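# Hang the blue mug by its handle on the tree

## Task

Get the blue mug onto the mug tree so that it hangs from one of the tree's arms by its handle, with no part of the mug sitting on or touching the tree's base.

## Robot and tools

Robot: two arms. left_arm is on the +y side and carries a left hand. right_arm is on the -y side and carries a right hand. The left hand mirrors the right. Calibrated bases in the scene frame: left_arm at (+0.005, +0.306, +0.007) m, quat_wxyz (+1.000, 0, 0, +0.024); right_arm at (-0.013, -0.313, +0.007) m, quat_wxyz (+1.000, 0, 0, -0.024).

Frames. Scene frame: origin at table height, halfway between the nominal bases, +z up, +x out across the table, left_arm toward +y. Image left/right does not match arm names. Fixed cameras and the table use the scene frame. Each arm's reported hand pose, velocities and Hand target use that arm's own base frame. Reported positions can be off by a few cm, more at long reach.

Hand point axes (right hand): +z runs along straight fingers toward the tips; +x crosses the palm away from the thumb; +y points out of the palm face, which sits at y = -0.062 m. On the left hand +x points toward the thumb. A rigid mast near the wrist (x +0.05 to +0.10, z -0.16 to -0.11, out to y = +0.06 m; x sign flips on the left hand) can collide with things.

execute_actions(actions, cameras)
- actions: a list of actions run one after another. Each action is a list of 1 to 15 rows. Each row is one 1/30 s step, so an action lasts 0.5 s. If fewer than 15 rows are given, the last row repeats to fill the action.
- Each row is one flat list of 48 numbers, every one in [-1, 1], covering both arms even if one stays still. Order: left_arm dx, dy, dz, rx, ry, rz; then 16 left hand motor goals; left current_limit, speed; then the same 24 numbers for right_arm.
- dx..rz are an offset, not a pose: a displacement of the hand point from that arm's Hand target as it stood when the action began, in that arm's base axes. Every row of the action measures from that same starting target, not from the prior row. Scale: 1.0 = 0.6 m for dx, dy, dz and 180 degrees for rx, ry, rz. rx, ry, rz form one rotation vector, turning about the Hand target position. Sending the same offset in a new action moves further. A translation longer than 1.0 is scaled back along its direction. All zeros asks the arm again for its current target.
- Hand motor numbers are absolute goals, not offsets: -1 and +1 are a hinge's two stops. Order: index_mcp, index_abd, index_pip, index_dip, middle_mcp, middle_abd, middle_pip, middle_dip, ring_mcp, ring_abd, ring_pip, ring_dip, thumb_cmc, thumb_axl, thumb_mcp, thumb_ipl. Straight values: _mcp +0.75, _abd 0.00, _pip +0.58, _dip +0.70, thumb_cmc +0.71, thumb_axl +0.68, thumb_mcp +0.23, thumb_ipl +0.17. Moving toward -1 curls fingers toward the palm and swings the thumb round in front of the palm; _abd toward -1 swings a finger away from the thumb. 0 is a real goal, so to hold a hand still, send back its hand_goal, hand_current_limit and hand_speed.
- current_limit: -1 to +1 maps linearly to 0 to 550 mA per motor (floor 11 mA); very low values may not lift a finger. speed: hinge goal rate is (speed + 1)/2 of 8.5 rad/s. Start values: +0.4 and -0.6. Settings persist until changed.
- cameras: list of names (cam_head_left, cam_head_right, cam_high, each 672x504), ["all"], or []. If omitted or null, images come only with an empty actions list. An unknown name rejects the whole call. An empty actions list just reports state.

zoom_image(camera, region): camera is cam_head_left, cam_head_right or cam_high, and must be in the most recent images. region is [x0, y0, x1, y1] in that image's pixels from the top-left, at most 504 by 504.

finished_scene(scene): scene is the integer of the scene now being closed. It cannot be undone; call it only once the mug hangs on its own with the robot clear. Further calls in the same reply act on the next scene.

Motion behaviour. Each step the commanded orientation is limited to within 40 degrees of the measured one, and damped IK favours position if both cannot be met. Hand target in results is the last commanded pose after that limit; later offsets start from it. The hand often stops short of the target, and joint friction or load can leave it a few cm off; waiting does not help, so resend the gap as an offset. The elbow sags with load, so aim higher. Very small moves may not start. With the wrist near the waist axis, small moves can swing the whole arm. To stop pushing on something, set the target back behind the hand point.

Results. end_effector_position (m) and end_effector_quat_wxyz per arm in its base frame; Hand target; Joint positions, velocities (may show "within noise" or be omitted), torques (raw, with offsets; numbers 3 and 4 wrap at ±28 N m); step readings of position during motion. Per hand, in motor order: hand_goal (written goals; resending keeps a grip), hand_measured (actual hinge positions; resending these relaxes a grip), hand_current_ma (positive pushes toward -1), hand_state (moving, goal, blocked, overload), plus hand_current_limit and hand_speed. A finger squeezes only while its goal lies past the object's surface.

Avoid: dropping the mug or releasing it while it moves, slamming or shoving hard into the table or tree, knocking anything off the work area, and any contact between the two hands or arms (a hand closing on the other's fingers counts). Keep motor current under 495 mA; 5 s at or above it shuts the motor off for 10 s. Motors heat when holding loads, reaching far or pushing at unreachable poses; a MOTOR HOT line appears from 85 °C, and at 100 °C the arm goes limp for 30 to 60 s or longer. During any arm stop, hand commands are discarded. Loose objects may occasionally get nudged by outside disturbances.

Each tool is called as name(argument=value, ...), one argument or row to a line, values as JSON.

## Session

execute_actions(
  actions=[],
)

Scene clock: 0.00 s.
left_arm: end_effector_position=(+0.5666, +0.1963, +0.1966) hand_goal=(+0.754, +0.000, +0.576, +0.696, +0.754, +0.000, +0.576, +0.696, +0.754, +0.000, +0.576, +0.696, +0.714, +0.678, +0.226, +0.168) hand_measured=(+0.754, +0.000, +0.576, +0.696, +0.754, +0.000, +0.576, +0.696, +0.754, +0.000, +0.576, +0.696, +0.714, +0.678, +0.226, +0.168) hand_current_ma=(+0, +0, +0, +0, +0, +0, +0, +0, +0, +0, +0, +0, +0, +0, +0, +0) hand_state=(goal, goal, goal, goal, goal, goal, goal, goal, goal, goal, goal, goal, goal, goal, goal, goal) hand_current_limit=0.40 hand_speed=-0.60 end_effector_quat_wxyz=(-0.105, +0.848, +0.079, +0.514) | right_arm: end_effector_position=(+0.4675, -0.0802, +0.2309) hand_goal=(+0.754, +0.000, +0.576, +0.696, +0.754, +0.000, +0.576, +0.696, +0.754, +0.000, +0.576, +0.696, +0.714, +0.678, +0.226, +0.168) hand_measured=(+0.754, +0.000, +0.576, +0.696, +0.754, +0.000, +0.576, +0.696, +0.754, +0.000, +0.576, +0.696, +0.714, +0.678, +0.226, +0.168) hand_current_ma=(+0, +0, +0, +0, +0, +0, +0, +0, +0, +0, +0, +0, +0, +0, +0, +0) hand_state=(goal, goal, goal, goal, goal, goal, goal, goal, goal, overload, goal, goal, goal, goal, goal, goal) hand_current_limit=0.40 hand_speed=-0.60 end_effector_quat_wxyz=(+0.006, +0.887, +0.459, -0.040)
Joint positions: left_arm=[0.542 1.52 0.922 0.118 0.22 1.793] | right_arm=[-0.009 1.46 1.365 -1.542 0.048 0.608]
Joint velocities: within noise
Joint torques (N m): no reading
Motor temperatures (°C): left_arm=[29 29 38 27 25 25] | right_arm=[25 26 40 25 28 27]
Heat: left arm: hottest elbow 38 °C; right arm: hottest elbow 40 °C.
Hand target: left_arm +0.5750, +0.2003, +0.2174; -0.110, +0.836, +0.075, +0.533 | right_arm +0.4768, -0.0815, +0.2475; +0.019, +0.889, +0.457, -0.022

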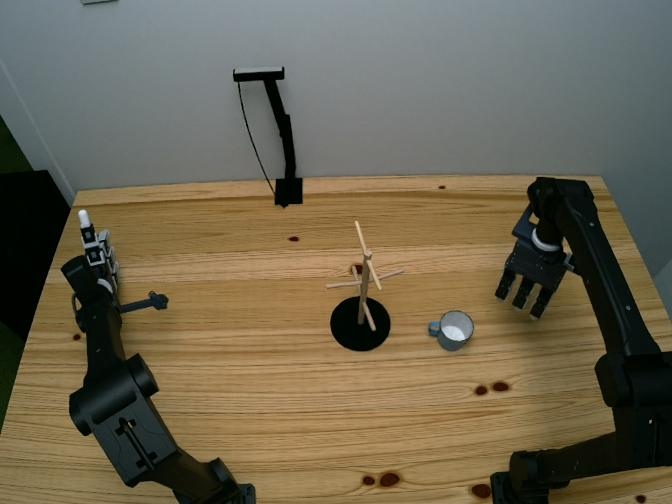

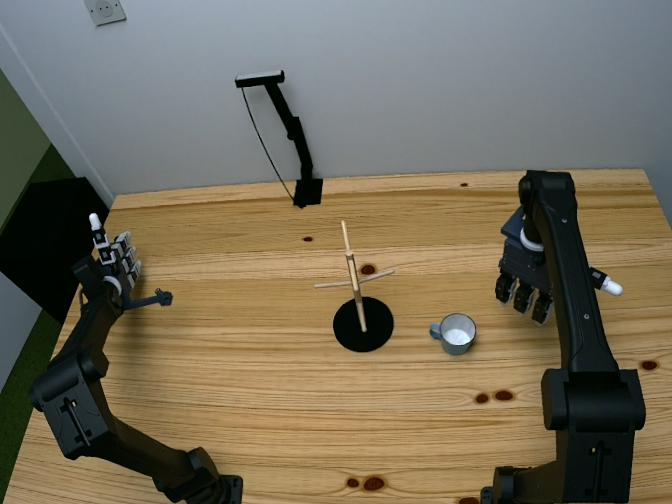

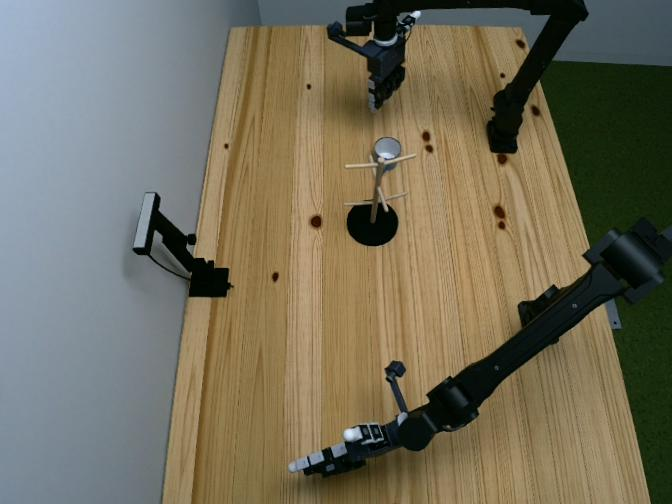

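zoom_image(
  camera="cam_head_right",
  region=[300, 210, 500, 360],
)

zoom_image(
  camera="cam_head_left",
  region=[300, 210, 500, 360],
)

Scaled by 2.520 from the camera's 672x504 image, which has a finer 960x720 frame.

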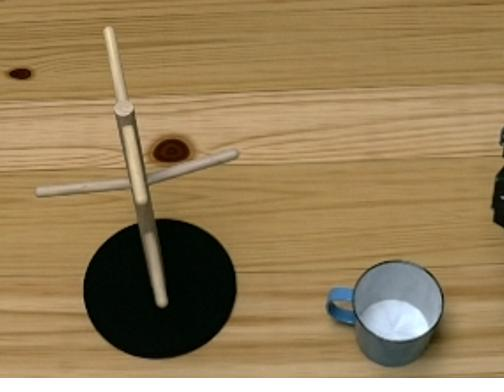

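Scaled by 2.520 from the camera's 672x504 image, which has a finer 960x720 frame.

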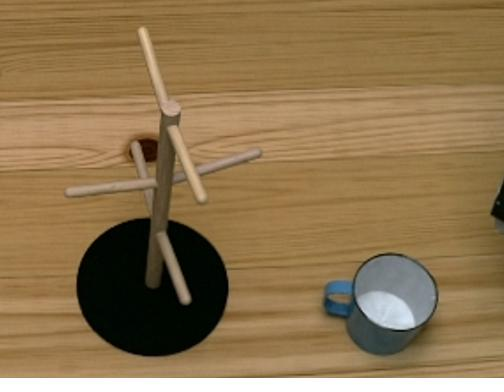

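execute_actions(
  actions=[
    [[0,0,0,0,0,0, 0.754,0,0.576,0.696,0.754,0,0.576,0.696,0.754,0,0.576,0.696,0.714,0.678,0.226,0.168,0.4,-0.6, -0.05,0.03,0.13,0.1264,0.0355,-0.0848, 0.0685,-0.1,-0.08,0.696,0.0685,0.1,-0.08,0.696,0.9,0,0.576,0.696,-0.571,0.678,0.226,0.168,0.4,-0.6]],
    [[0,0,0,0,0,0, 0.754,0,0.576,0.696,0.754,0,0.576,0.696,0.754,0,0.576,0.696,0.714,0.678,0.226,0.168,0.4,-0.6, -0.04,0.05,0.03,0.1264,0.0355,-0.0848, 0.0685,-0.1,-0.08,0.696,0.0685,0.1,-0.08,0.696,0.9,0,0.576,0.696,-0.571,0.678,0.226,0.168,0.4,-0.6]],
    [[0,0,0,0,0,0, 0.754,0,0.576,0.696,0.754,0,0.576,0.696,0.754,0,0.576,0.696,0.714,0.678,0.226,0.168,0.4,-0.6, -0.03,0.05,0.0,0.1264,0.0355,-0.0848, 0.0685,-0.1,-0.08,0.696,0.0685,0.1,-0.08,0.696,0.9,0,0.576,0.696,-0.571,0.678,0.226,0.168,0.4,-0.6]],
    [[0,0,0,0,0,0, 0.754,0,0.576,0.696,0.754,0,0.576,0.696,0.754,0,0.576,0.696,0.714,0.678,0.226,0.168,0.4,-0.6, -0.02,0.05,-0.05,0.1264,0.0355,-0.0848, 0.0685,-0.1,-0.08,0.696,0.0685,0.1,-0.08,0.696,0.9,0,0.576,0.696,-0.571,0.678,0.226,0.168,0.4,-0.6]],
  ],
  cameras=["all"],
)

Scene clock: 113.30 s.
left_arm: end_effector_position=(+0.5666, +0.1963, +0.1966) hand_goal=(+0.754, +0.000, +0.576, +0.696, +0.754, +0.000, +0.576, +0.696, +0.754, +0.000, +0.576, +0.696, +0.714, +0.678, +0.226, +0.168) hand_measured=(+0.754, +0.000, +0.576, +0.696, +0.754, +0.000, +0.576, +0.696, +0.754, +0.000, +0.576, +0.696, +0.714, +0.678, +0.226, +0.168) hand_current_ma=(-1, +0, +1, +0, -1, -1, +1, +0, -1, -1, +1, +0, +0, -1, +0, +0) hand_state=(goal, goal, goal, goal, goal, goal, goal, goal, goal, goal, goal, goal, goal, goal, goal, goal) hand_current_limit=0.40 hand_speed=-0.60 end_effector_quat_wxyz=(-0.105, +0.848, +0.079, +0.514) | right_arm: end_effector_position=(+0.3947, +0.0288, +0.2989) hand_goal=(+0.068, -0.100, -0.080, +0.696, +0.068, +0.100, -0.080, +0.696, +0.900, +0.000, +0.576, +0.696, -0.570, +0.678, +0.226, +0.168) hand_measured=(+0.064, -0.098, -0.078, +0.696, +0.064, +0.100, -0.078, +0.696, +0.890, +0.038, +0.574, +0.696, -0.570, +0.678, +0.224, +0.168) hand_current_ma=(-4, +1, +1, +0, -5, +0, +2, +0, -17, +0, -1, +0, +0, -1, -2, +0) hand_state=(goal, goal, goal, goal, goal, goal, goal, goal, goal, overload, goal, goal, goal, goal, goal, goal) hand_current_limit=0.40 hand_speed=-0.60 end_effector_quat_wxyz=(+0.676, -0.716, +0.130, -0.118)
Joint positions: left_arm=[0.542 1.52 0.922 0.118 0.22 1.793] | right_arm=[-0.365 1.393 1.263 -1.663 -1.511 1.355]
Joint torques (N m): left_arm=[1.08 -15.38 10.03 2.78 0.19 -0.11] | right_arm=[-1.67 -9.47 9.05 -0.36 -1.17 0.09]
Motor temperatures (°C): left_arm=[28 32 51 27 25 25] | right_arm=[25 28 57 25 29 27]
Heat: left arm: hottest elbow 51 °C; right arm: hottest elbow 57 °C.
Hand target: left_arm +0.5750, +0.2003, +0.2174; -0.110, +0.836, +0.075, +0.533 | right_arm +0.3929, +0.0264, +0.3134; +0.684, -0.708, +0.129, -0.119
Off the commanded pose: left_arm 0.023 m, 3 deg | right_arm 0.015 m, 1 deg.
joint sent to its limit (right arm) — joint 4 (wrist pitch), lower limit. The joint targets still meet the commanded pose.
Step readings (end_effector_position of left_arm | right_arm):
0: (+0.5666, +0.1963, +0.1966) | (+0.4675, -0.0802, +0.2309)
1: (+0.5666, +0.1963, +0.1966) | (+0.4653, -0.0736, +0.2311)
2: (+0.5666, +0.1963, +0.1966) | (+0.4578, -0.0544, +0.2276)
4: (+0.5666, +0.1963, +0.1966) | (+0.4443, -0.0418, +0.2458)
8: (+0.5666, +0.1963, +0.1966) | (+0.4391, -0.0523, +0.2976)
15: (+0.5666, +0.1963, +0.1966) | (+0.4390, -0.0584, +0.3175)
16: (+0.5666, +0.1963, +0.1966) | (+0.4386, -0.0504, +0.3155)
17: (+0.5666, +0.1963, +0.1966) | (+0.4371, -0.0288, +0.3144)
19: (+0.5666, +0.1963, +0.1966) | (+0.4341, -0.0127, +0.3206)
23: (+0.5666, +0.1963, +0.1966) | (+0.4234, -0.0249, +0.3238)
30: (+0.5666, +0.1963, +0.1966) | (+0.4180, -0.0308, +0.3229)
31: (+0.5666, +0.1963, +0.1966) | (+0.4181, -0.0236, +0.3252)
32: (+0.5666, +0.1963, +0.1966) | (+0.4184, -0.0026, +0.3340)
34: (+0.5666, +0.1963, +0.1966) | (+0.4180, +0.0117, +0.3481)
38: (+0.5666, +0.1963, +0.1966) | (+0.4108, +0.0001, +0.3451)
45: (+0.5666, +0.1963, +0.1966) | (+0.4058, -0.0035, +0.3415)
46: (+0.5666, +0.1963, +0.1966) | (+0.4075, +0.0029, +0.3422)
47: (+0.5666, +0.1963, +0.1966) | (+0.4085, +0.0209, +0.3547)
49: (+0.5666, +0.1963, +0.1966) | (+0.3983, +0.0344, +0.3482)
53: (+0.5666, +0.1963, +0.1966) | (+0.3893, +0.0313, +0.3068)
60: (+0.5666, +0.1963, +0.1966) | (+0.3948, +0.0287, +0.2985)

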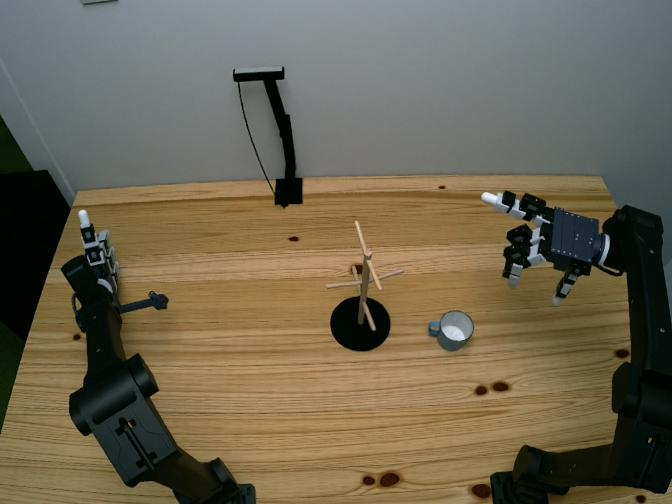

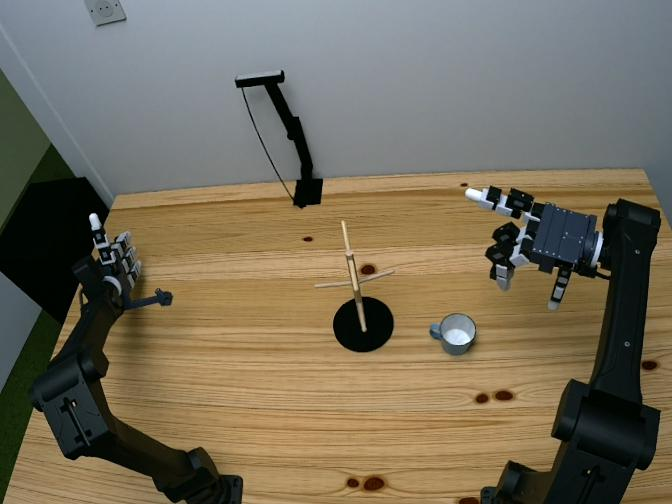

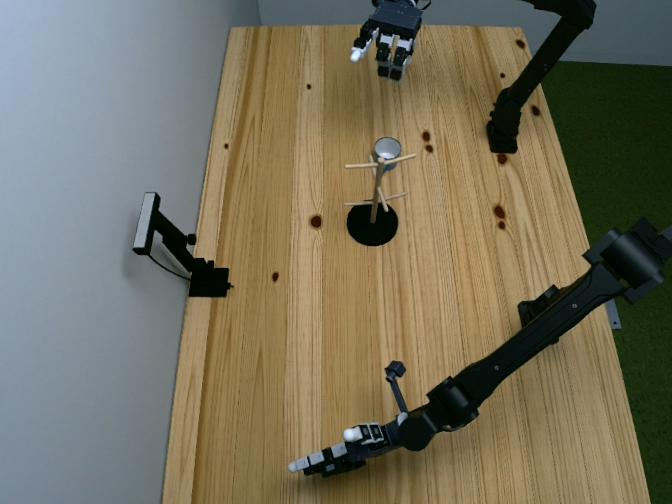

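execute_actions(
  actions=[
    [[0,0,0,0,0,0,0.754,0,0.576,0.696,0.754,0,0.576,0.696,0.754,0,0.576,0.696,0.714,0.678,0.226,0.168,0.4,-0.6,-0.0039,0.0198,-0.0778,0,0,0,0.0685,-0.1,-0.08,0.696,0.0685,0.1,-0.08,0.696,0.9,0,0.576,0.696,-0.571,0.678,0.226,0.168,0.4,-0.6]],
    [[0,0,0,0,0,0,0.754,0,0.576,0.696,0.754,0,0.576,0.696,0.754,0,0.576,0.696,0.714,0.678,0.226,0.168,0.4,-0.6,-0.0039,0.0198,-0.0778,0,0,0,0.0685,-0.1,-0.08,0.696,0.0685,0.1,-0.08,0.696,0.9,0,0.576,0.696,-0.571,0.678,0.226,0.168,0.4,-0.6]],
    [[0,0,0,0,0,0,0.754,0,0.576,0.696,0.754,0,0.576,0.696,0.754,0,0.576,0.696,0.714,0.678,0.226,0.168,0.4,-0.6,-0.0039,0.0198,-0.0778,0,0,0,0.0685,-0.1,-0.08,0.696,0.0685,0.1,-0.08,0.696,0.9,0,0.576,0.696,-0.571,0.678,0.226,0.168,0.4,-0.6]],
  ],
  cameras=["cam_head_left","cam_head_right"],
)

zoom_image(
  camera="cam_head_left",
  region=[370, 240, 570, 390],
)

zoom_image(
  camera="cam_head_right",
  region=[300, 240, 500, 390],
)

Scene clock: 144.57 s.
left_arm: end_effector_position=(+0.5666, +0.1963, +0.1966) hand_goal=(+0.754, +0.000, +0.576, +0.696, +0.754, +0.000, +0.576, +0.696, +0.754, +0.000, +0.576, +0.696, +0.714, +0.678, +0.226, +0.168) hand_measured=(+0.754, +0.000, +0.576, +0.696, +0.754, +0.000, +0.576, +0.696, +0.754, +0.000, +0.576, +0.696, +0.714, +0.678, +0.226, +0.168) hand_current_ma=(-1, +0, +1, +0, -1, -1, +1, +0, -1, -1, +1, +0, +0, -1, +0, +0) hand_state=(goal, goal, goal, goal, goal, goal, goal, goal, goal, goal, goal, goal, goal, goal, goal, goal) hand_current_limit=0.40 hand_speed=-0.60 end_effector_quat_wxyz=(-0.105, +0.848, +0.079, +0.514) | right_arm: end_effector_position=(+0.3847, +0.0556, +0.1651) hand_goal=(+0.068, -0.100, -0.080, +0.696, +0.068, +0.100, -0.080, +0.696, +0.900, +0.000, +0.576, +0.696, -0.570, +0.678, +0.226, +0.168) hand_measured=(+0.064, -0.098, -0.078, +0.696, +0.064, +0.100, -0.078, +0.696, +0.890, +0.038, +0.574, +0.696, -0.572, +0.678, +0.224, +0.168) hand_current_ma=(-5, +1, +1, +0, -5, +0, +2, +0, -16, +0, -1, +0, -2, -1, -2, +0) hand_state=(goal, goal, goal, goal, goal, goal, goal, goal, goal, overload, goal, goal, goal, goal, goal, goal) hand_current_limit=0.40 hand_speed=-0.60 end_effector_quat_wxyz=(+0.693, -0.705, +0.114, -0.103)
Joint positions: left_arm=[0.542 1.52 0.922 0.118 0.22 1.793] | right_arm=[-0.313 1.491 0.975 -1.303 -1.551 1.335]
Joint torques (N m): left_arm=[1.14 -15.44 10.04 2.77 0.19 -0.11] | right_arm=[0.26 -9.29 7.38 0.32 -0.99 0.09]
Motor temperatures (°C): left_arm=[28 32 52 27 25 25] | right_arm=[25 28 55 25 32 27]
Heat: left arm: hottest elbow 52 °C; right arm: hottest elbow 55 °C.
Hand target: left_arm +0.5750, +0.2003, +0.2174; -0.110, +0.836, +0.075, +0.533 | right_arm +0.3858, +0.0621, +0.1734; +0.684, -0.708, +0.129, -0.119
Off the commanded pose: left_arm 0.023 m, 3 deg | right_arm 0.011 m, 3 deg.
joint sent to its limit (right arm) — joint 5 (wrist yaw), lower limit. The joint targets are off in orientation, not in position.
Step readings (end_effector_position of left_arm | right_arm):
0: (+0.5666, +0.1963, +0.1966) | (+0.3947, +0.0288, +0.2989)
1: (+0.5666, +0.1963, +0.1966) | (+0.3942, +0.0296, +0.2968)
2: (+0.5666, +0.1963, +0.1966) | (+0.3944, +0.0306, +0.2931)
4: (+0.5666, +0.1963, +0.1966) | (+0.3883, +0.0329, +0.2780)
8: (+0.5666, +0.1963, +0.1966) | (+0.3838, +0.0346, +0.2612)
15: (+0.5666, +0.1963, +0.1966) | (+0.3909, +0.0319, +0.2586)
16: (+0.5666, +0.1963, +0.1966) | (+0.3907, +0.0329, +0.2561)
17: (+0.5666, +0.1963, +0.1966) | (+0.3915, +0.0341, +0.2517)
19: (+0.5666, +0.1963, +0.1966) | (+0.3860, +0.0396, +0.2355)
23: (+0.5666, +0.1963, +0.1966) | (+0.3812, +0.0458, +0.2148)
30: (+0.5666, +0.1963, +0.1966) | (+0.3877, +0.0441, +0.2118)
31: (+0.5666, +0.1963, +0.1966) | (+0.3875, +0.0453, +0.2097)
32: (+0.5666, +0.1963, +0.1966) | (+0.3886, +0.0481, +0.2055)
34: (+0.5666, +0.1963, +0.1966) | (+0.3845, +0.0520, +0.1903)
38: (+0.5666, +0.1963, +0.1966) | (+0.3782, +0.0574, +0.1691)
45: (+0.5666, +0.1963, +0.1966) | (+0.3842, +0.0557, +0.1653)
Images, in order (width x height): cam_head_left 672x504, cam_head_right 672x504.

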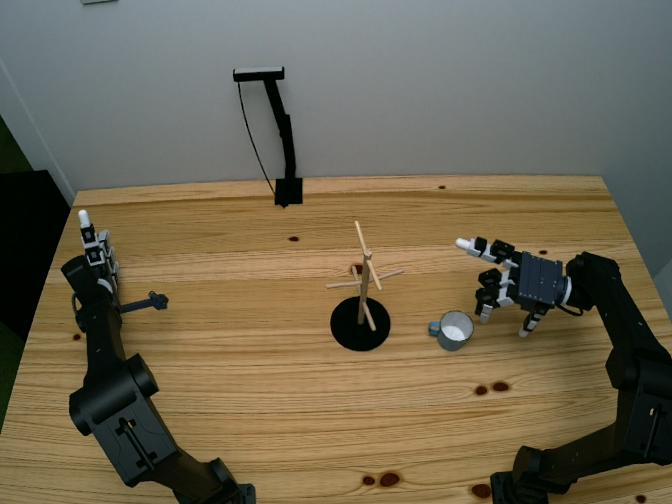

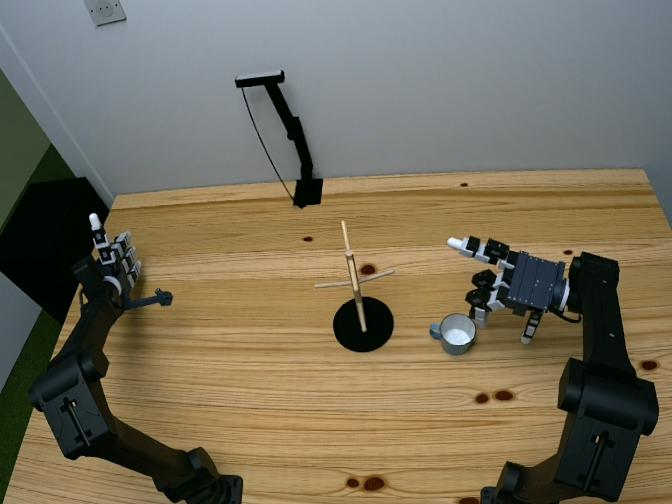

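Scaled by 2.520 from the camera's 672x504 image, which has a finer 960x720 frame.

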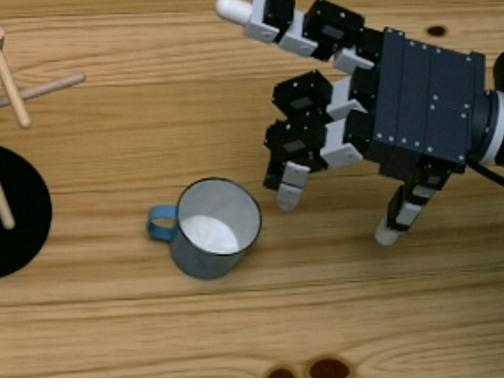

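Scaled by 2.520 from the camera's 672x504 image, which has a finer 960x720 frame.

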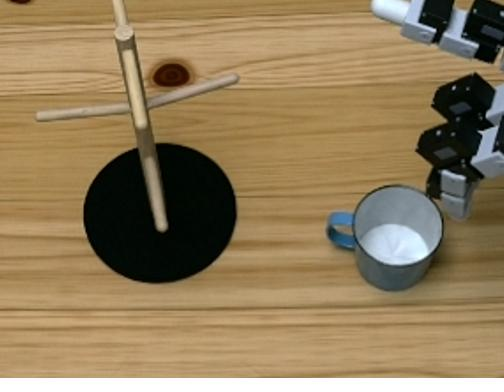

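execute_actions(
  actions=[
    [[0,0,0,0,0,0,0.754,0,0.576,0.696,0.754,0,0.576,0.696,0.754,0,0.576,0.696,0.714,0.678,0.226,0.168,0.4,-0.6,-0.02,0.075,-0.02,0,0,0,0.0685,-0.1,-0.08,0.696,0.0685,0.1,-0.08,0.696,0.9,0,0.576,0.696,-0.571,0.678,0.226,0.168,0.4,-0.6]],
  ],
  cameras=["cam_head_left","cam_head_right"],
)

zoom_image(
  camera="cam_head_left",
  region=[370, 240, 570, 390],
)

zoom_image(
  camera="cam_head_right",
  region=[370, 240, 570, 390],
)

Scene clock: 184.17 s.
left_arm: end_effector_position=(+0.5666, +0.1963, +0.1966) hand_goal=(+0.754, +0.000, +0.576, +0.696, +0.754, +0.000, +0.576, +0.696, +0.754, +0.000, +0.576, +0.696, +0.714, +0.678, +0.226, +0.168) hand_measured=(+0.754, +0.000, +0.576, +0.696, +0.754, +0.000, +0.576, +0.696, +0.754, +0.000, +0.576, +0.696, +0.714, +0.678, +0.226, +0.168) hand_current_ma=(-1, +0, +1, +0, -1, -1, +1, +0, -1, -1, +1, +0, +0, -1, +0, +0) hand_state=(goal, goal, goal, goal, goal, goal, goal, goal, goal, goal, goal, goal, goal, goal, goal, goal) hand_current_limit=0.40 hand_speed=-0.60 end_effector_quat_wxyz=(-0.105, +0.848, +0.079, +0.514) | right_arm: end_effector_position=(+0.3715, +0.1082, +0.1577) hand_goal=(+0.068, -0.100, -0.080, +0.696, +0.068, +0.100, -0.080, +0.696, +0.900, +0.000, +0.576, +0.696, -0.570, +0.678, +0.226, +0.168) hand_measured=(+0.064, -0.098, -0.078, +0.696, +0.062, +0.100, -0.078, +0.696, +0.890, +0.038, +0.574, +0.696, -0.572, +0.678, +0.226, +0.168) hand_current_ma=(-6, +1, +1, +0, -7, +0, +1, +0, -16, +0, -1, +0, -2, -1, -1, +0) hand_state=(goal, goal, goal, goal, goal, goal, goal, goal, goal, overload, goal, goal, goal, goal, goal, goal) hand_current_limit=0.40 hand_speed=-0.60 end_effector_quat_wxyz=(+0.698, -0.711, +0.063, -0.058)
Joint positions: left_arm=[0.542 1.52 0.922 0.118 0.22 1.793] | right_arm=[-0.175 1.491 0.954 -1.26 -1.551 1.351]
Joint torques (N m): left_arm=[1.14 -15.38 10.03 2.77 0.19 -0.12] | right_arm=[-1.32 -8.47 7.01 0.24 -0.98 0.11]
Motor temperatures (°C): left_arm=[28 33 52 27 25 25] | right_arm=[25 29 50 25 33 27]
Heat: left arm: hottest elbow 52 °C; right arm: hottest elbow 50 °C.
Hand target: left_arm +0.5750, +0.2003, +0.2174; -0.110, +0.836, +0.075, +0.533 | right_arm +0.3738, +0.1071, +0.1613; +0.684, -0.708, +0.129, -0.119
Off the commanded pose: left_arm 0.023 m, 3 deg | right_arm 0.005 m, 10 deg.
joint sent to its limit (right arm) — joint 5 (wrist yaw), lower limit. The joint targets are off in orientation, not in position.
Step readings (end_effector_position of left_arm | right_arm):
0: (+0.5666, +0.1963, +0.1966) | (+0.3847, +0.0556, +0.1651)
1: (+0.5666, +0.1963, +0.1966) | (+0.3839, +0.0584, +0.1642)
2: (+0.5666, +0.1963, +0.1966) | (+0.3832, +0.0623, +0.1632)
4: (+0.5666, +0.1963, +0.1966) | (+0.3776, +0.0807, +0.1597)
8: (+0.5666, +0.1963, +0.1966) | (+0.3697, +0.1061, +0.1583)
15: (+0.5666, +0.1963, +0.1966) | (+0.3713, +0.1082, +0.1577)
Images, in order (width x height): cam_head_left 672x504, cam_head_right 672x504.

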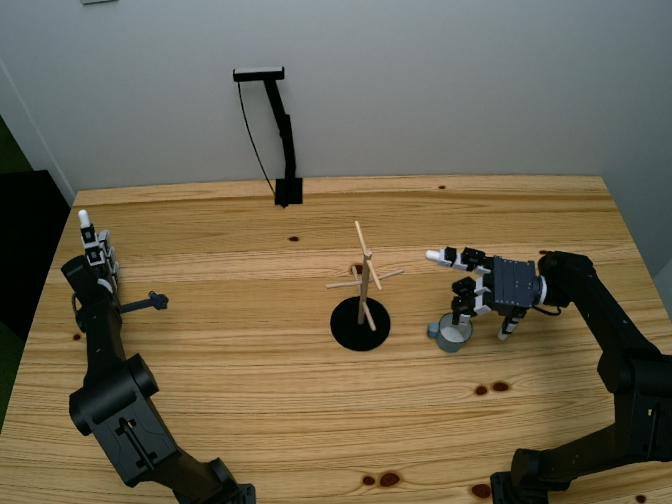

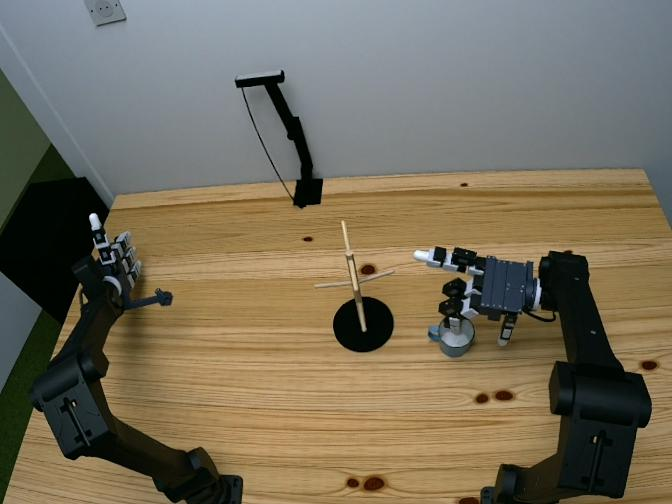

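Scaled by 2.520 from the camera's 672x504 image, which has a finer 960x720 frame.

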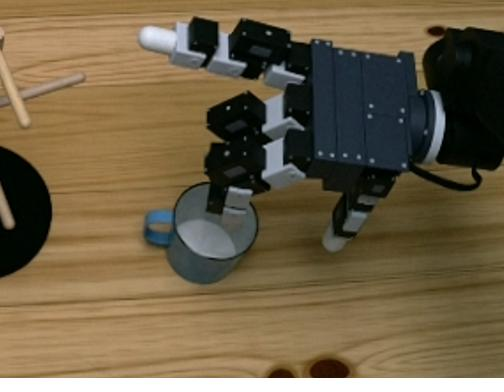

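Scaled by 2.520 from the camera's 672x504 image, which has a finer 960x720 frame.

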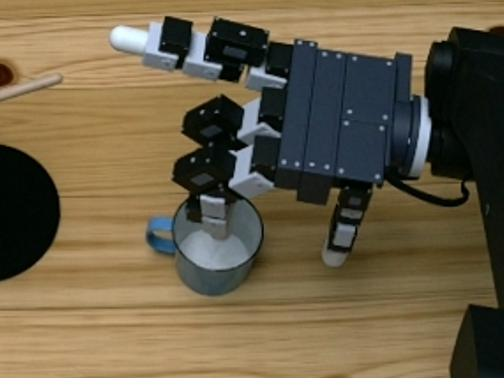

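execute_actions(
  actions=[
    [[0,0,0,0,0,0,0.754,0,0.576,0.696,0.754,0,0.576,0.696,0.754,0,0.576,0.696,0.714,0.678,0.226,0.168,0.4,-0.6,-0.032,0.0,-0.036,0,0,0.05,0.0685,-0.1,-0.08,0.696,0.0685,0.1,-0.08,0.696,0.9,0,0.576,0.696,-0.571,0.678,0.226,0.168,0.4,-0.6]],
  ],
  cameras=["cam_head_left","cam_head_right"],
)

zoom_image(
  camera="cam_head_left",
  region=[400, 270, 520, 360],
)

zoom_image(
  camera="cam_head_right",
  region=[400, 270, 520, 360],
)

Scene clock: 214.00 s.
left_arm: end_effector_position=(+0.5666, +0.1963, +0.1966) hand_goal=(+0.754, +0.000, +0.576, +0.696, +0.754, +0.000, +0.576, +0.696, +0.754, +0.000, +0.576, +0.696, +0.714, +0.678, +0.226, +0.168) hand_measured=(+0.754, +0.000, +0.576, +0.696, +0.754, +0.000, +0.576, +0.696, +0.754, +0.000, +0.576, +0.696, +0.714, +0.678, +0.226, +0.168) hand_current_ma=(-1, +0, +1, +0, -1, -1, +1, +0, -1, -1, +1, +0, +0, -1, +0, +0) hand_state=(goal, goal, goal, goal, goal, goal, goal, goal, goal, goal, goal, goal, goal, goal, goal, goal) hand_current_limit=0.40 hand_speed=-0.60 end_effector_quat_wxyz=(-0.105, +0.848, +0.079, +0.514) | right_arm: end_effector_position=(+0.3522, +0.1106, +0.1327) hand_goal=(+0.068, -0.100, -0.080, +0.696, +0.068, +0.100, -0.080, +0.696, +0.900, +0.000, +0.576, +0.696, -0.570, +0.678, +0.226, +0.168) hand_measured=(+0.064, -0.100, -0.078, +0.696, +0.062, +0.100, -0.078, +0.696, +0.890, +0.038, +0.574, +0.696, -0.572, +0.678, +0.226, +0.168) hand_current_ma=(-6, +0, +1, +0, -6, +0, +1, +0, -16, +0, -1, +0, -2, -1, -1, +0) hand_state=(goal, goal, goal, goal, goal, goal, goal, goal, goal, overload, goal, goal, goal, goal, goal, goal) hand_current_limit=0.40 hand_speed=-0.60 end_effector_quat_wxyz=(+0.694, -0.715, +0.066, -0.053)
Joint positions: left_arm=[0.542 1.52 0.922 0.118 0.22 1.793] | right_arm=[-0.175 1.486 0.874 -1.194 -1.54 1.354]
Joint torques (N m): left_arm=[1.14 -15.33 10.03 2.78 0.19 -0.11] | right_arm=[-1.85 -9 6.79 0.29 -0.67 0.12]
Heat: left arm: hottest elbow 53 °C; right arm: hottest elbow 49 °C.
Hand target: left_arm +0.5750, +0.2003, +0.2174; -0.110, +0.836, +0.075, +0.533 | right_arm +0.3546, +0.1071, +0.1397; +0.691, -0.716, +0.073, -0.065
Off the commanded pose: left_arm 0.023 m, 3 deg | right_arm 0.008 m, 2 deg.
Step readings (end_effector_position of left_arm | right_arm):
0: (+0.5666, +0.1963, +0.1966) | (+0.3715, +0.1082, +0.1577)
1: (+0.5666, +0.1963, +0.1966) | (+0.3704, +0.1084, +0.1560)
2: (+0.5666, +0.1963, +0.1966) | (+0.3687, +0.1084, +0.1529)
4: (+0.5666, +0.1963, +0.1966) | (+0.3581, +0.1099, +0.1435)
8: (+0.5666, +0.1963, +0.1966) | (+0.3466, +0.1116, +0.1344)
15: (+0.5666, +0.1963, +0.1966) | (+0.3523, +0.1106, +0.1327)
Images, in order (width x height): cam_head_left 672x504, cam_head_right 672x504.

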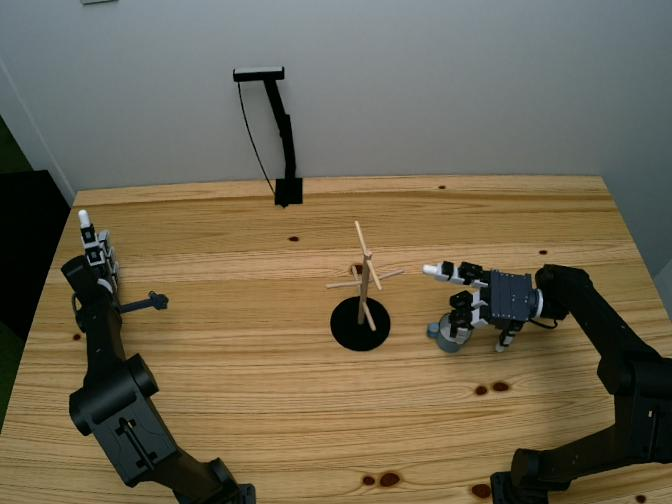

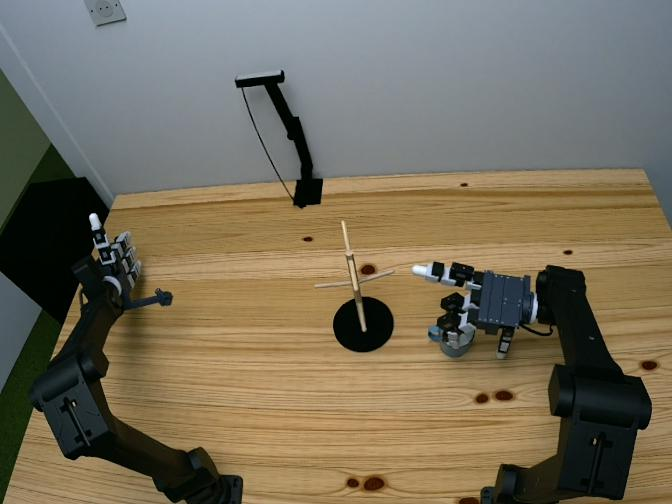

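Scaled by 4.200 from the camera's 672x504 image, which has a finer 960x720 frame.

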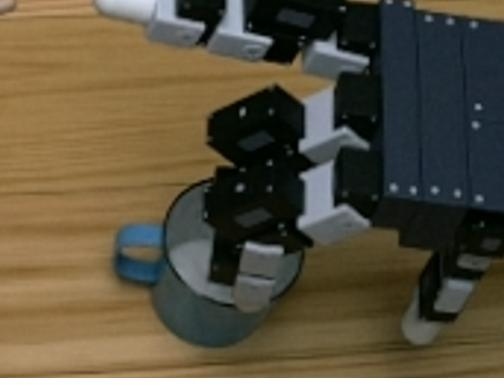

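Scaled by 4.200 from the camera's 672x504 image, which has a finer 960x720 frame.

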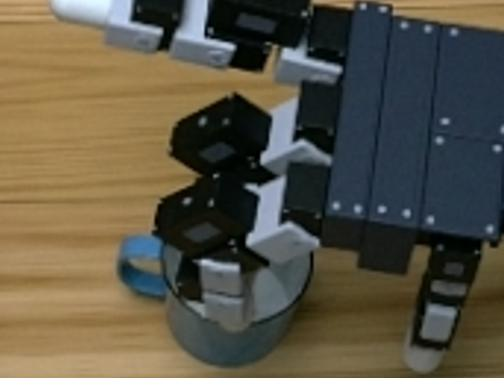

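execute_actions(
  actions=[
    [[0,0,0,0,0,0,0.754,0,0.576,0.696,0.754,0,0.576,0.696,0.754,0,0.576,0.696,0.714,0.678,0.226,0.168,0.4,-0.6,0.022,0.0,-0.012,0,0,0,0.0685,-0.1,-0.08,0.696,0.0685,0.1,-0.08,0.696,0.9,0,0.576,0.696,-0.571,0.678,0.226,0.168,0.4,-0.6]],
    [[0,0,0,0,0,0,0.754,0,0.576,0.696,0.754,0,0.576,0.696,0.754,0,0.576,0.696,0.714,0.678,0.226,0.168,0.4,-0.6,0.0,0.0,-0.025,0,0,0,0.0685,-0.1,-0.08,0.696,0.0685,0.1,-0.08,0.696,0.9,0,0.576,0.696,-0.571,0.678,0.226,0.168,0.4,-0.6]],
  ],
  cameras=["cam_head_left","cam_head_right"],
)

zoom_image(
  camera="cam_head_left",
  region=[400, 270, 520, 360],
)

zoom_image(
  camera="cam_head_right",
  region=[400, 270, 520, 360],
)

Scene clock: 229.37 s.
left_arm: end_effector_position=(+0.5666, +0.1963, +0.1966) hand_goal=(+0.754, +0.000, +0.576, +0.696, +0.754, +0.000, +0.576, +0.696, +0.754, +0.000, +0.576, +0.696, +0.714, +0.678, +0.226, +0.168) hand_measured=(+0.754, +0.000, +0.576, +0.696, +0.754, +0.000, +0.576, +0.696, +0.754, +0.000, +0.576, +0.696, +0.714, +0.678, +0.226, +0.168) hand_current_ma=(-1, +0, +1, +0, -1, -1, +1, +0, -1, -1, +1, +0, +0, -1, +0, +0) hand_state=(goal, goal, goal, goal, goal, goal, goal, goal, goal, goal, goal, goal, goal, goal, goal, goal) hand_current_limit=0.40 hand_speed=-0.60 end_effector_quat_wxyz=(-0.105, +0.848, +0.079, +0.514) | right_arm: end_effector_position=(+0.3646, +0.1084, +0.1157) hand_goal=(+0.068, -0.100, -0.080, +0.696, +0.068, +0.100, -0.080, +0.696, +0.900, +0.000, +0.576, +0.696, -0.570, +0.678, +0.226, +0.168) hand_measured=(+0.064, -0.100, -0.078, +0.696, +0.062, +0.100, -0.078, +0.696, +0.890, +0.038, +0.574, +0.696, -0.572, +0.678, +0.226, +0.168) hand_current_ma=(-6, +0, +1, +0, -6, +0, +1, +0, -16, +0, -1, +0, -2, -1, -1, +0) hand_state=(goal, goal, goal, goal, goal, goal, goal, goal, goal, overload, goal, goal, goal, goal, goal, goal) hand_current_limit=0.40 hand_speed=-0.60 end_effector_quat_wxyz=(+0.694, -0.715, +0.066, -0.055)
Joint positions: left_arm=[0.542 1.52 0.922 0.118 0.22 1.793] | right_arm=[-0.175 1.531 0.874 -1.082 -1.54 1.417]
Joint torques (N m): left_arm=[1.14 -15.44 10.04 2.78 0.2 -0.11] | right_arm=[-1.2 -8.76 6.54 0.43 -0.74 0.1]
Heat: left arm: hottest elbow 53 °C; right arm: hottest elbow 48 °C.
Hand target: left_arm +0.5750, +0.2003, +0.2174; -0.110, +0.836, +0.075, +0.533 | right_arm +0.3678, +0.1071, +0.1175; +0.691, -0.716, +0.073, -0.065
Off the commanded pose: left_arm 0.023 m, 3 deg | right_arm 0.004 m, 1 deg.
Step readings (end_effector_position of left_arm | right_arm):
0: (+0.5666, +0.1963, +0.1966) | (+0.3522, +0.1106, +0.1327)
1: (+0.5666, +0.1963, +0.1966) | (+0.3522, +0.1106, +0.1324)
2: (+0.5666, +0.1963, +0.1966) | (+0.3524, +0.1106, +0.1317)
4: (+0.5666, +0.1963, +0.1966) | (+0.3533, +0.1104, +0.1287)
8: (+0.5666, +0.1963, +0.1966) | (+0.3563, +0.1099, +0.1246)
15: (+0.5666, +0.1963, +0.1966) | (+0.3570, +0.1098, +0.1244)
16: (+0.5666, +0.1963, +0.1966) | (+0.3571, +0.1098, +0.1241)
17: (+0.5666, +0.1963, +0.1966) | (+0.3579, +0.1096, +0.1233)
19: (+0.5666, +0.1963, +0.1966) | (+0.3612, +0.1090, +0.1198)
23: (+0.5666, +0.1963, +0.1966) | (+0.3631, +0.1087, +0.1161)
30: (+0.5666, +0.1963, +0.1966) | (+0.3645, +0.1084, +0.1157)
Images, in order (width x height): cam_head_left 672x504, cam_head_right 672x504.

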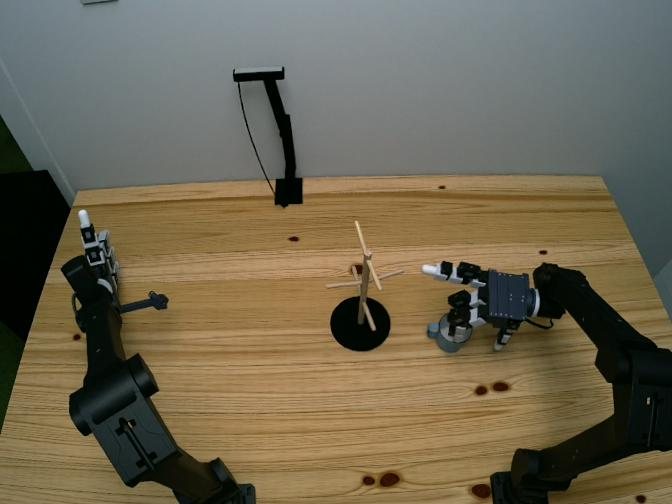

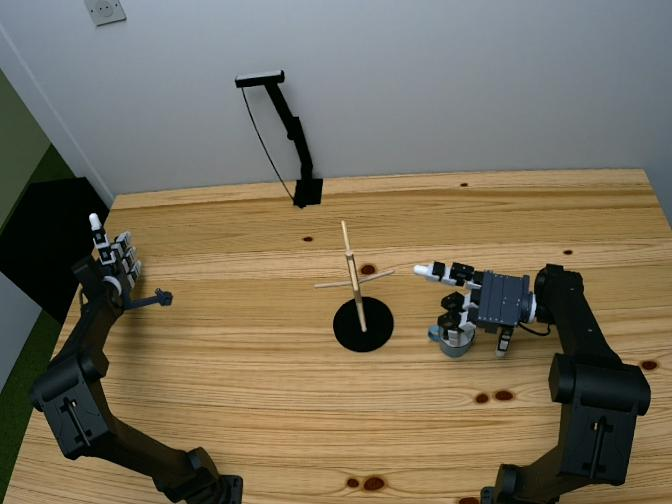

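Scaled by 4.200 from the camera's 672x504 image, which has a finer 960x720 frame.

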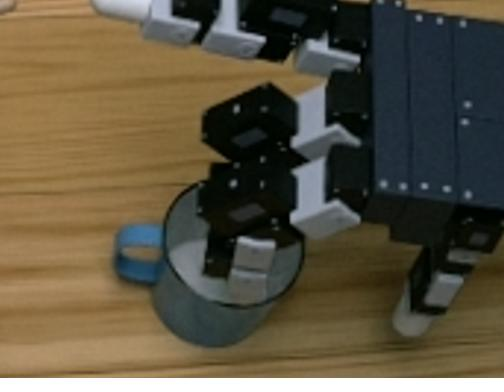

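Scaled by 4.200 from the camera's 672x504 image, which has a finer 960x720 frame.

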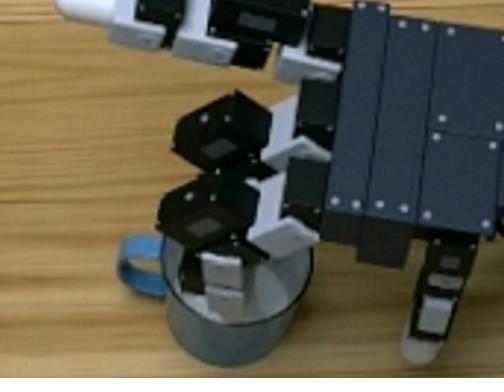

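execute_actions(
  actions=[
    [[0,0,0,0,0,0,0.754,0,0.576,0.696,0.754,0,0.576,0.696,0.754,0,0.576,0.696,0.714,0.678,0.226,0.168,0.4,-0.6,0.014,0.0,-0.04,0,0,0,0.0685,-0.1,-0.08,0.696,0.0685,0.1,-0.08,0.696,0.9,0,0.576,0.696,-0.571,0.678,0.226,0.168,0.4,-0.6]],
    [[0,0,0,0,0,0,0.754,0,0.576,0.696,0.754,0,0.576,0.696,0.754,0,0.576,0.696,0.714,0.678,0.226,0.168,0.4,-0.6,0.0,0.0,-0.04,0,0,0,0.0685,-0.1,-0.08,0.696,0.0685,0.1,-0.08,0.696,0.9,0,0.576,0.696,-0.571,0.678,0.226,0.168,0.4,-0.6]],
  ],
  cameras=["cam_head_left","cam_head_right"],
)

zoom_image(
  camera="cam_head_left",
  region=[400, 270, 520, 360],
)

zoom_image(
  camera="cam_head_right",
  region=[400, 270, 520, 360],
)

Scene clock: 242.77 s.
left_arm: end_effector_position=(+0.5666, +0.1963, +0.1966) hand_goal=(+0.754, +0.000, +0.576, +0.696, +0.754, +0.000, +0.576, +0.696, +0.754, +0.000, +0.576, +0.696, +0.714, +0.678, +0.226, +0.168) hand_measured=(+0.754, +0.000, +0.576, +0.696, +0.754, +0.000, +0.576, +0.696, +0.754, +0.000, +0.576, +0.696, +0.714, +0.678, +0.226, +0.168) hand_current_ma=(-1, +0, +1, +0, -1, -1, +1, +0, -1, -1, +1, +0, +0, -1, +0, +0) hand_state=(goal, goal, goal, goal, goal, goal, goal, goal, goal, goal, goal, goal, goal, goal, goal, goal) hand_current_limit=0.40 hand_speed=-0.60 end_effector_quat_wxyz=(-0.105, +0.848, +0.079, +0.514) | right_arm: end_effector_position=(+0.3755, +0.1068, +0.0721) hand_goal=(+0.068, -0.100, -0.080, +0.696, +0.068, +0.100, -0.080, +0.696, +0.900, +0.000, +0.576, +0.696, -0.570, +0.678, +0.226, +0.168) hand_measured=(+0.080, -0.096, -0.076, +0.696, +0.062, +0.100, -0.078, +0.696, +0.890, +0.038, +0.574, +0.696, -0.572, +0.678, +0.226, +0.168) hand_current_ma=(+20, +4, +5, +0, -7, +0, +1, +0, -17, +0, -1, +0, -1, -1, -1, +0) hand_state=(goal, goal, goal, goal, goal, goal, goal, goal, goal, overload, goal, goal, goal, goal, goal, goal) hand_current_limit=0.40 hand_speed=-0.60 end_effector_quat_wxyz=(+0.696, -0.713, +0.072, -0.050)
Joint positions: left_arm=[0.542 1.52 0.922 0.118 0.22 1.793] | right_arm=[-0.175 1.636 0.853 -0.901 -1.543 1.487]
Joint torques (N m): left_arm=[1.14 -15.38 10.04 2.77 0.19 -0.11] | right_arm=[-0.85 -9.23 5.14 0.7 -0.66 0]
Heat: left arm: hottest elbow 53 °C; right arm: hottest elbow 48 °C.
Hand target: left_arm +0.5750, +0.2003, +0.2174; -0.110, +0.836, +0.075, +0.533 | right_arm +0.3762, +0.1071, +0.0695; +0.691, -0.716, +0.073, -0.065
Off the commanded pose: left_arm 0.023 m, 3 deg | right_arm 0.003 m, 2 deg.
Step readings (end_effector_position of left_arm | right_arm):
0: (+0.5666, +0.1963, +0.1966) | (+0.3646, +0.1084, +0.1157)
1: (+0.5666, +0.1963, +0.1966) | (+0.3648, +0.1084, +0.1150)
2: (+0.5666, +0.1963, +0.1966) | (+0.3671, +0.1080, +0.1121)
4: (+0.5666, +0.1963, +0.1966) | (+0.3708, +0.1073, +0.1037)
8: (+0.5666, +0.1963, +0.1966) | (+0.3737, +0.1068, +0.0910)
15: (+0.5666, +0.1963, +0.1966) | (+0.3755, +0.1065, +0.0899)
16: (+0.5666, +0.1963, +0.1966) | (+0.3754, +0.1065, +0.0889)
17: (+0.5666, +0.1963, +0.1966) | (+0.3765, +0.1063, +0.0868)
19: (+0.5666, +0.1963, +0.1966) | (+0.3765, +0.1063, +0.0800)
23: (+0.5666, +0.1963, +0.1966) | (+0.3741, +0.1069, +0.0720)
30: (+0.5666, +0.1963, +0.1966) | (+0.3754, +0.1068, +0.0721)
Images, in order (width x height): cam_head_left 672x504, cam_head_right 672x504.

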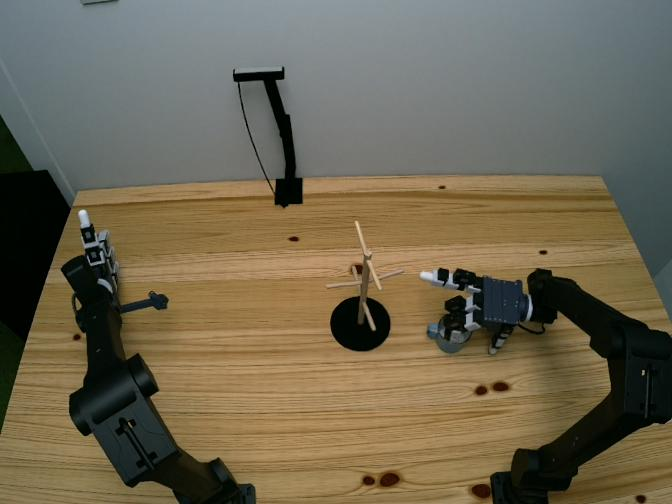

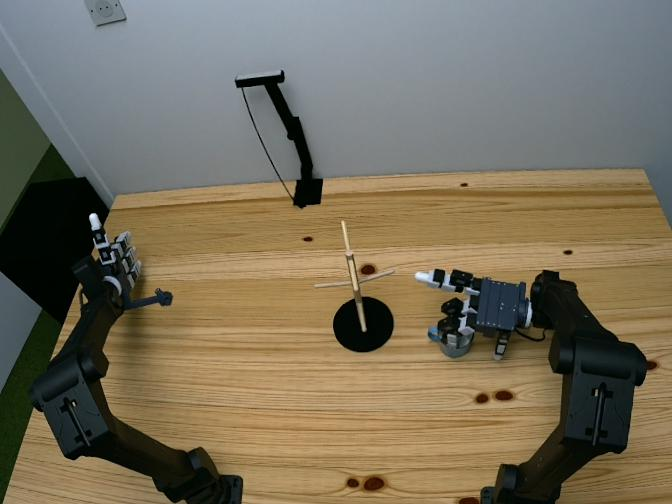

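Scaled by 4.200 from the camera's 672x504 image, which has a finer 960x720 frame.

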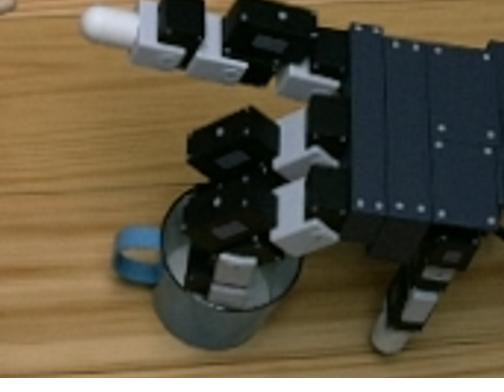

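Scaled by 4.200 from the camera's 672x504 image, which has a finer 960x720 frame.

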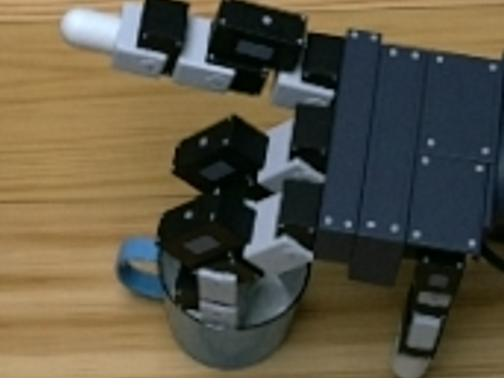

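execute_actions(
  actions=[
    [[0,0,0,0,0,0,0.754,0,0.576,0.696,0.754,0,0.576,0.696,0.754,0,0.576,0.696,0.714,0.678,0.226,0.168,0.4,-0.6,0.006,0.0,-0.004,0,0,0,0.0685,-0.1,-0.5,0.696,0.0685,0.1,-0.5,0.696,0.9,0,0.576,0.696,-0.571,0.678,-0.08,0.168,0.2,-0.85]],
    [[0,0,0,0,0,0,0.754,0,0.576,0.696,0.754,0,0.576,0.696,0.754,0,0.576,0.696,0.714,0.678,0.226,0.168,0.4,-0.6,0,0,0,0,0,0,0.0685,-0.1,-0.737,0.696,0.0685,0.1,-0.737,0.696,0.9,0,0.576,0.696,-0.571,0.678,-0.337,0.168,0.2,-0.85]],
  ],
  cameras=["cam_head_left","cam_head_right"],
)

zoom_image(
  camera="cam_head_left",
  region=[400, 270, 520, 360],
)

zoom_image(
  camera="cam_head_right",
  region=[400, 270, 520, 360],
)

Scene clock: 252.30 s.
left_arm: end_effector_position=(+0.5666, +0.1963, +0.1966) hand_goal=(+0.754, +0.000, +0.576, +0.696, +0.754, +0.000, +0.576, +0.696, +0.754, +0.000, +0.576, +0.696, +0.714, +0.678, +0.226, +0.168) hand_measured=(+0.754, +0.000, +0.576, +0.696, +0.754, +0.000, +0.576, +0.696, +0.754, +0.000, +0.576, +0.696, +0.714, +0.678, +0.226, +0.168) hand_current_ma=(-1, +0, +1, +0, -1, -1, +1, +0, -1, -1, +1, +0, +0, -1, +0, +0) hand_state=(goal, goal, goal, goal, goal, goal, goal, goal, goal, goal, goal, goal, goal, goal, goal, goal) hand_current_limit=0.40 hand_speed=-0.60 end_effector_quat_wxyz=(-0.105, +0.848, +0.079, +0.514) | right_arm: end_effector_position=(+0.3780, +0.1058, +0.0651) hand_goal=(+0.068, -0.100, -0.736, +0.696, +0.068, +0.100, -0.736, +0.696, +0.900, +0.000, +0.576, +0.696, -0.570, +0.678, -0.336, +0.168) hand_measured=(+0.108, -0.124, -0.552, +0.726, +0.102, +0.116, -0.600, +0.722, +0.890, +0.038, +0.574, +0.696, -0.566, +0.678, -0.090, +0.184) hand_current_ma=(+103, -40, +330, +65, +82, +22, +330, +52, -17, +0, -1, +0, +5, -1, +330, +38) hand_state=(blocked, blocked, blocked, blocked, blocked, goal, blocked, blocked, goal, overload, goal, goal, goal, goal, blocked, goal) hand_current_limit=0.20 hand_speed=-0.85 end_effector_quat_wxyz=(+0.693, -0.716, +0.065, -0.058)
Joint positions: left_arm=[0.542 1.52 0.922 0.118 0.22 1.793] | right_arm=[-0.175 1.636 0.835 -0.81 -1.537 1.538]
Joint torques (N m): left_arm=[1.2 -15.38 10.06 2.8 0.19 -0.11] | right_arm=[-0.56 -9.23 5.82 0.55 -0.79 0.15]
Heat: left arm: hottest elbow 53 °C; right arm: hottest elbow 47 °C.
Hand target: left_arm +0.5750, +0.2003, +0.2174; -0.110, +0.836, +0.075, +0.533 | right_arm +0.3798, +0.1071, +0.0671; +0.691, -0.716, +0.073, -0.065
Off the commanded pose: left_arm 0.023 m, 3 deg | right_arm 0.003 m, 1 deg.
Step readings (end_effector_position of left_arm | right_arm):
0: (+0.5666, +0.1963, +0.1966) | (+0.3755, +0.1068, +0.0721)
1: (+0.5666, +0.1963, +0.1966) | (+0.3756, +0.1068, +0.0721)
2: (+0.5666, +0.1963, +0.1966) | (+0.3761, +0.1067, +0.0720)
4: (+0.5666, +0.1963, +0.1966) | (+0.3767, +0.1069, +0.0725)
8: (+0.5666, +0.1963, +0.1966) | (+0.3777, +0.1069, +0.0726)
15: (+0.5666, +0.1963, +0.1966) | (+0.3804, +0.1060, +0.0700)
16: (+0.5666, +0.1963, +0.1966) | (+0.3804, +0.1060, +0.0697)
17: (+0.5666, +0.1963, +0.1966) | (+0.3801, +0.1059, +0.0690)
19: (+0.5666, +0.1963, +0.1966) | (+0.3797, +0.1059, +0.0685)
23: (+0.5666, +0.1963, +0.1966) | (+0.3795, +0.1060, +0.0679)
30: (+0.5666, +0.1963, +0.1966) | (+0.3787, +0.1057, +0.0659)
Images, in order (width x height): cam_head_left 672x504, cam_head_right 672x504.

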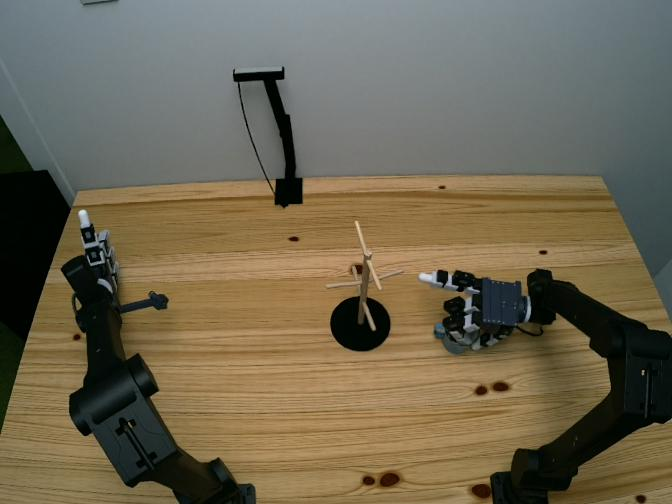

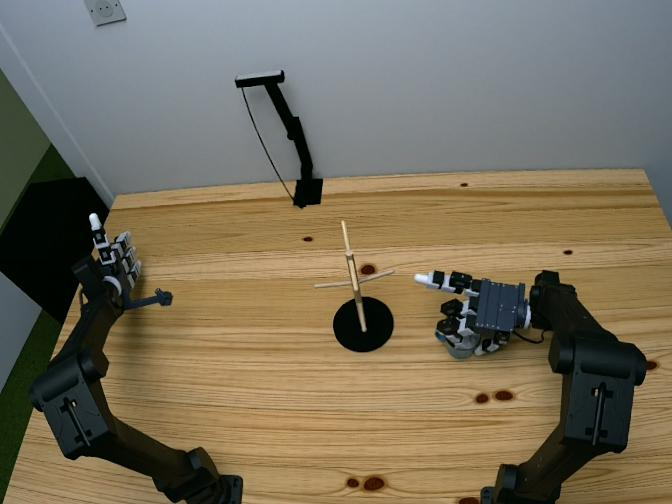

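Scaled by 4.200 from the camera's 672x504 image, which has a finer 960x720 frame.

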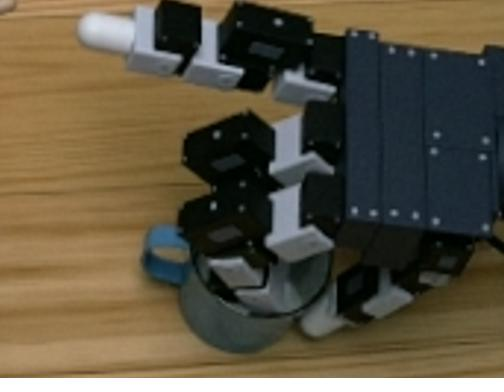

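Scaled by 4.200 from the camera's 672x504 image, which has a finer 960x720 frame.

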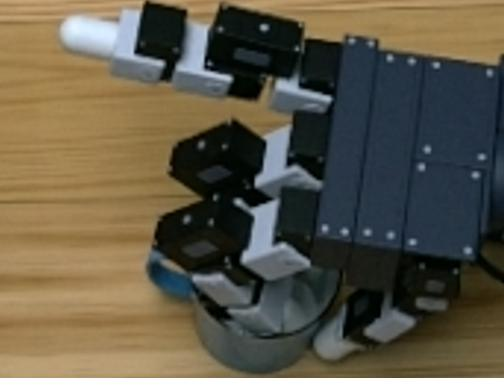

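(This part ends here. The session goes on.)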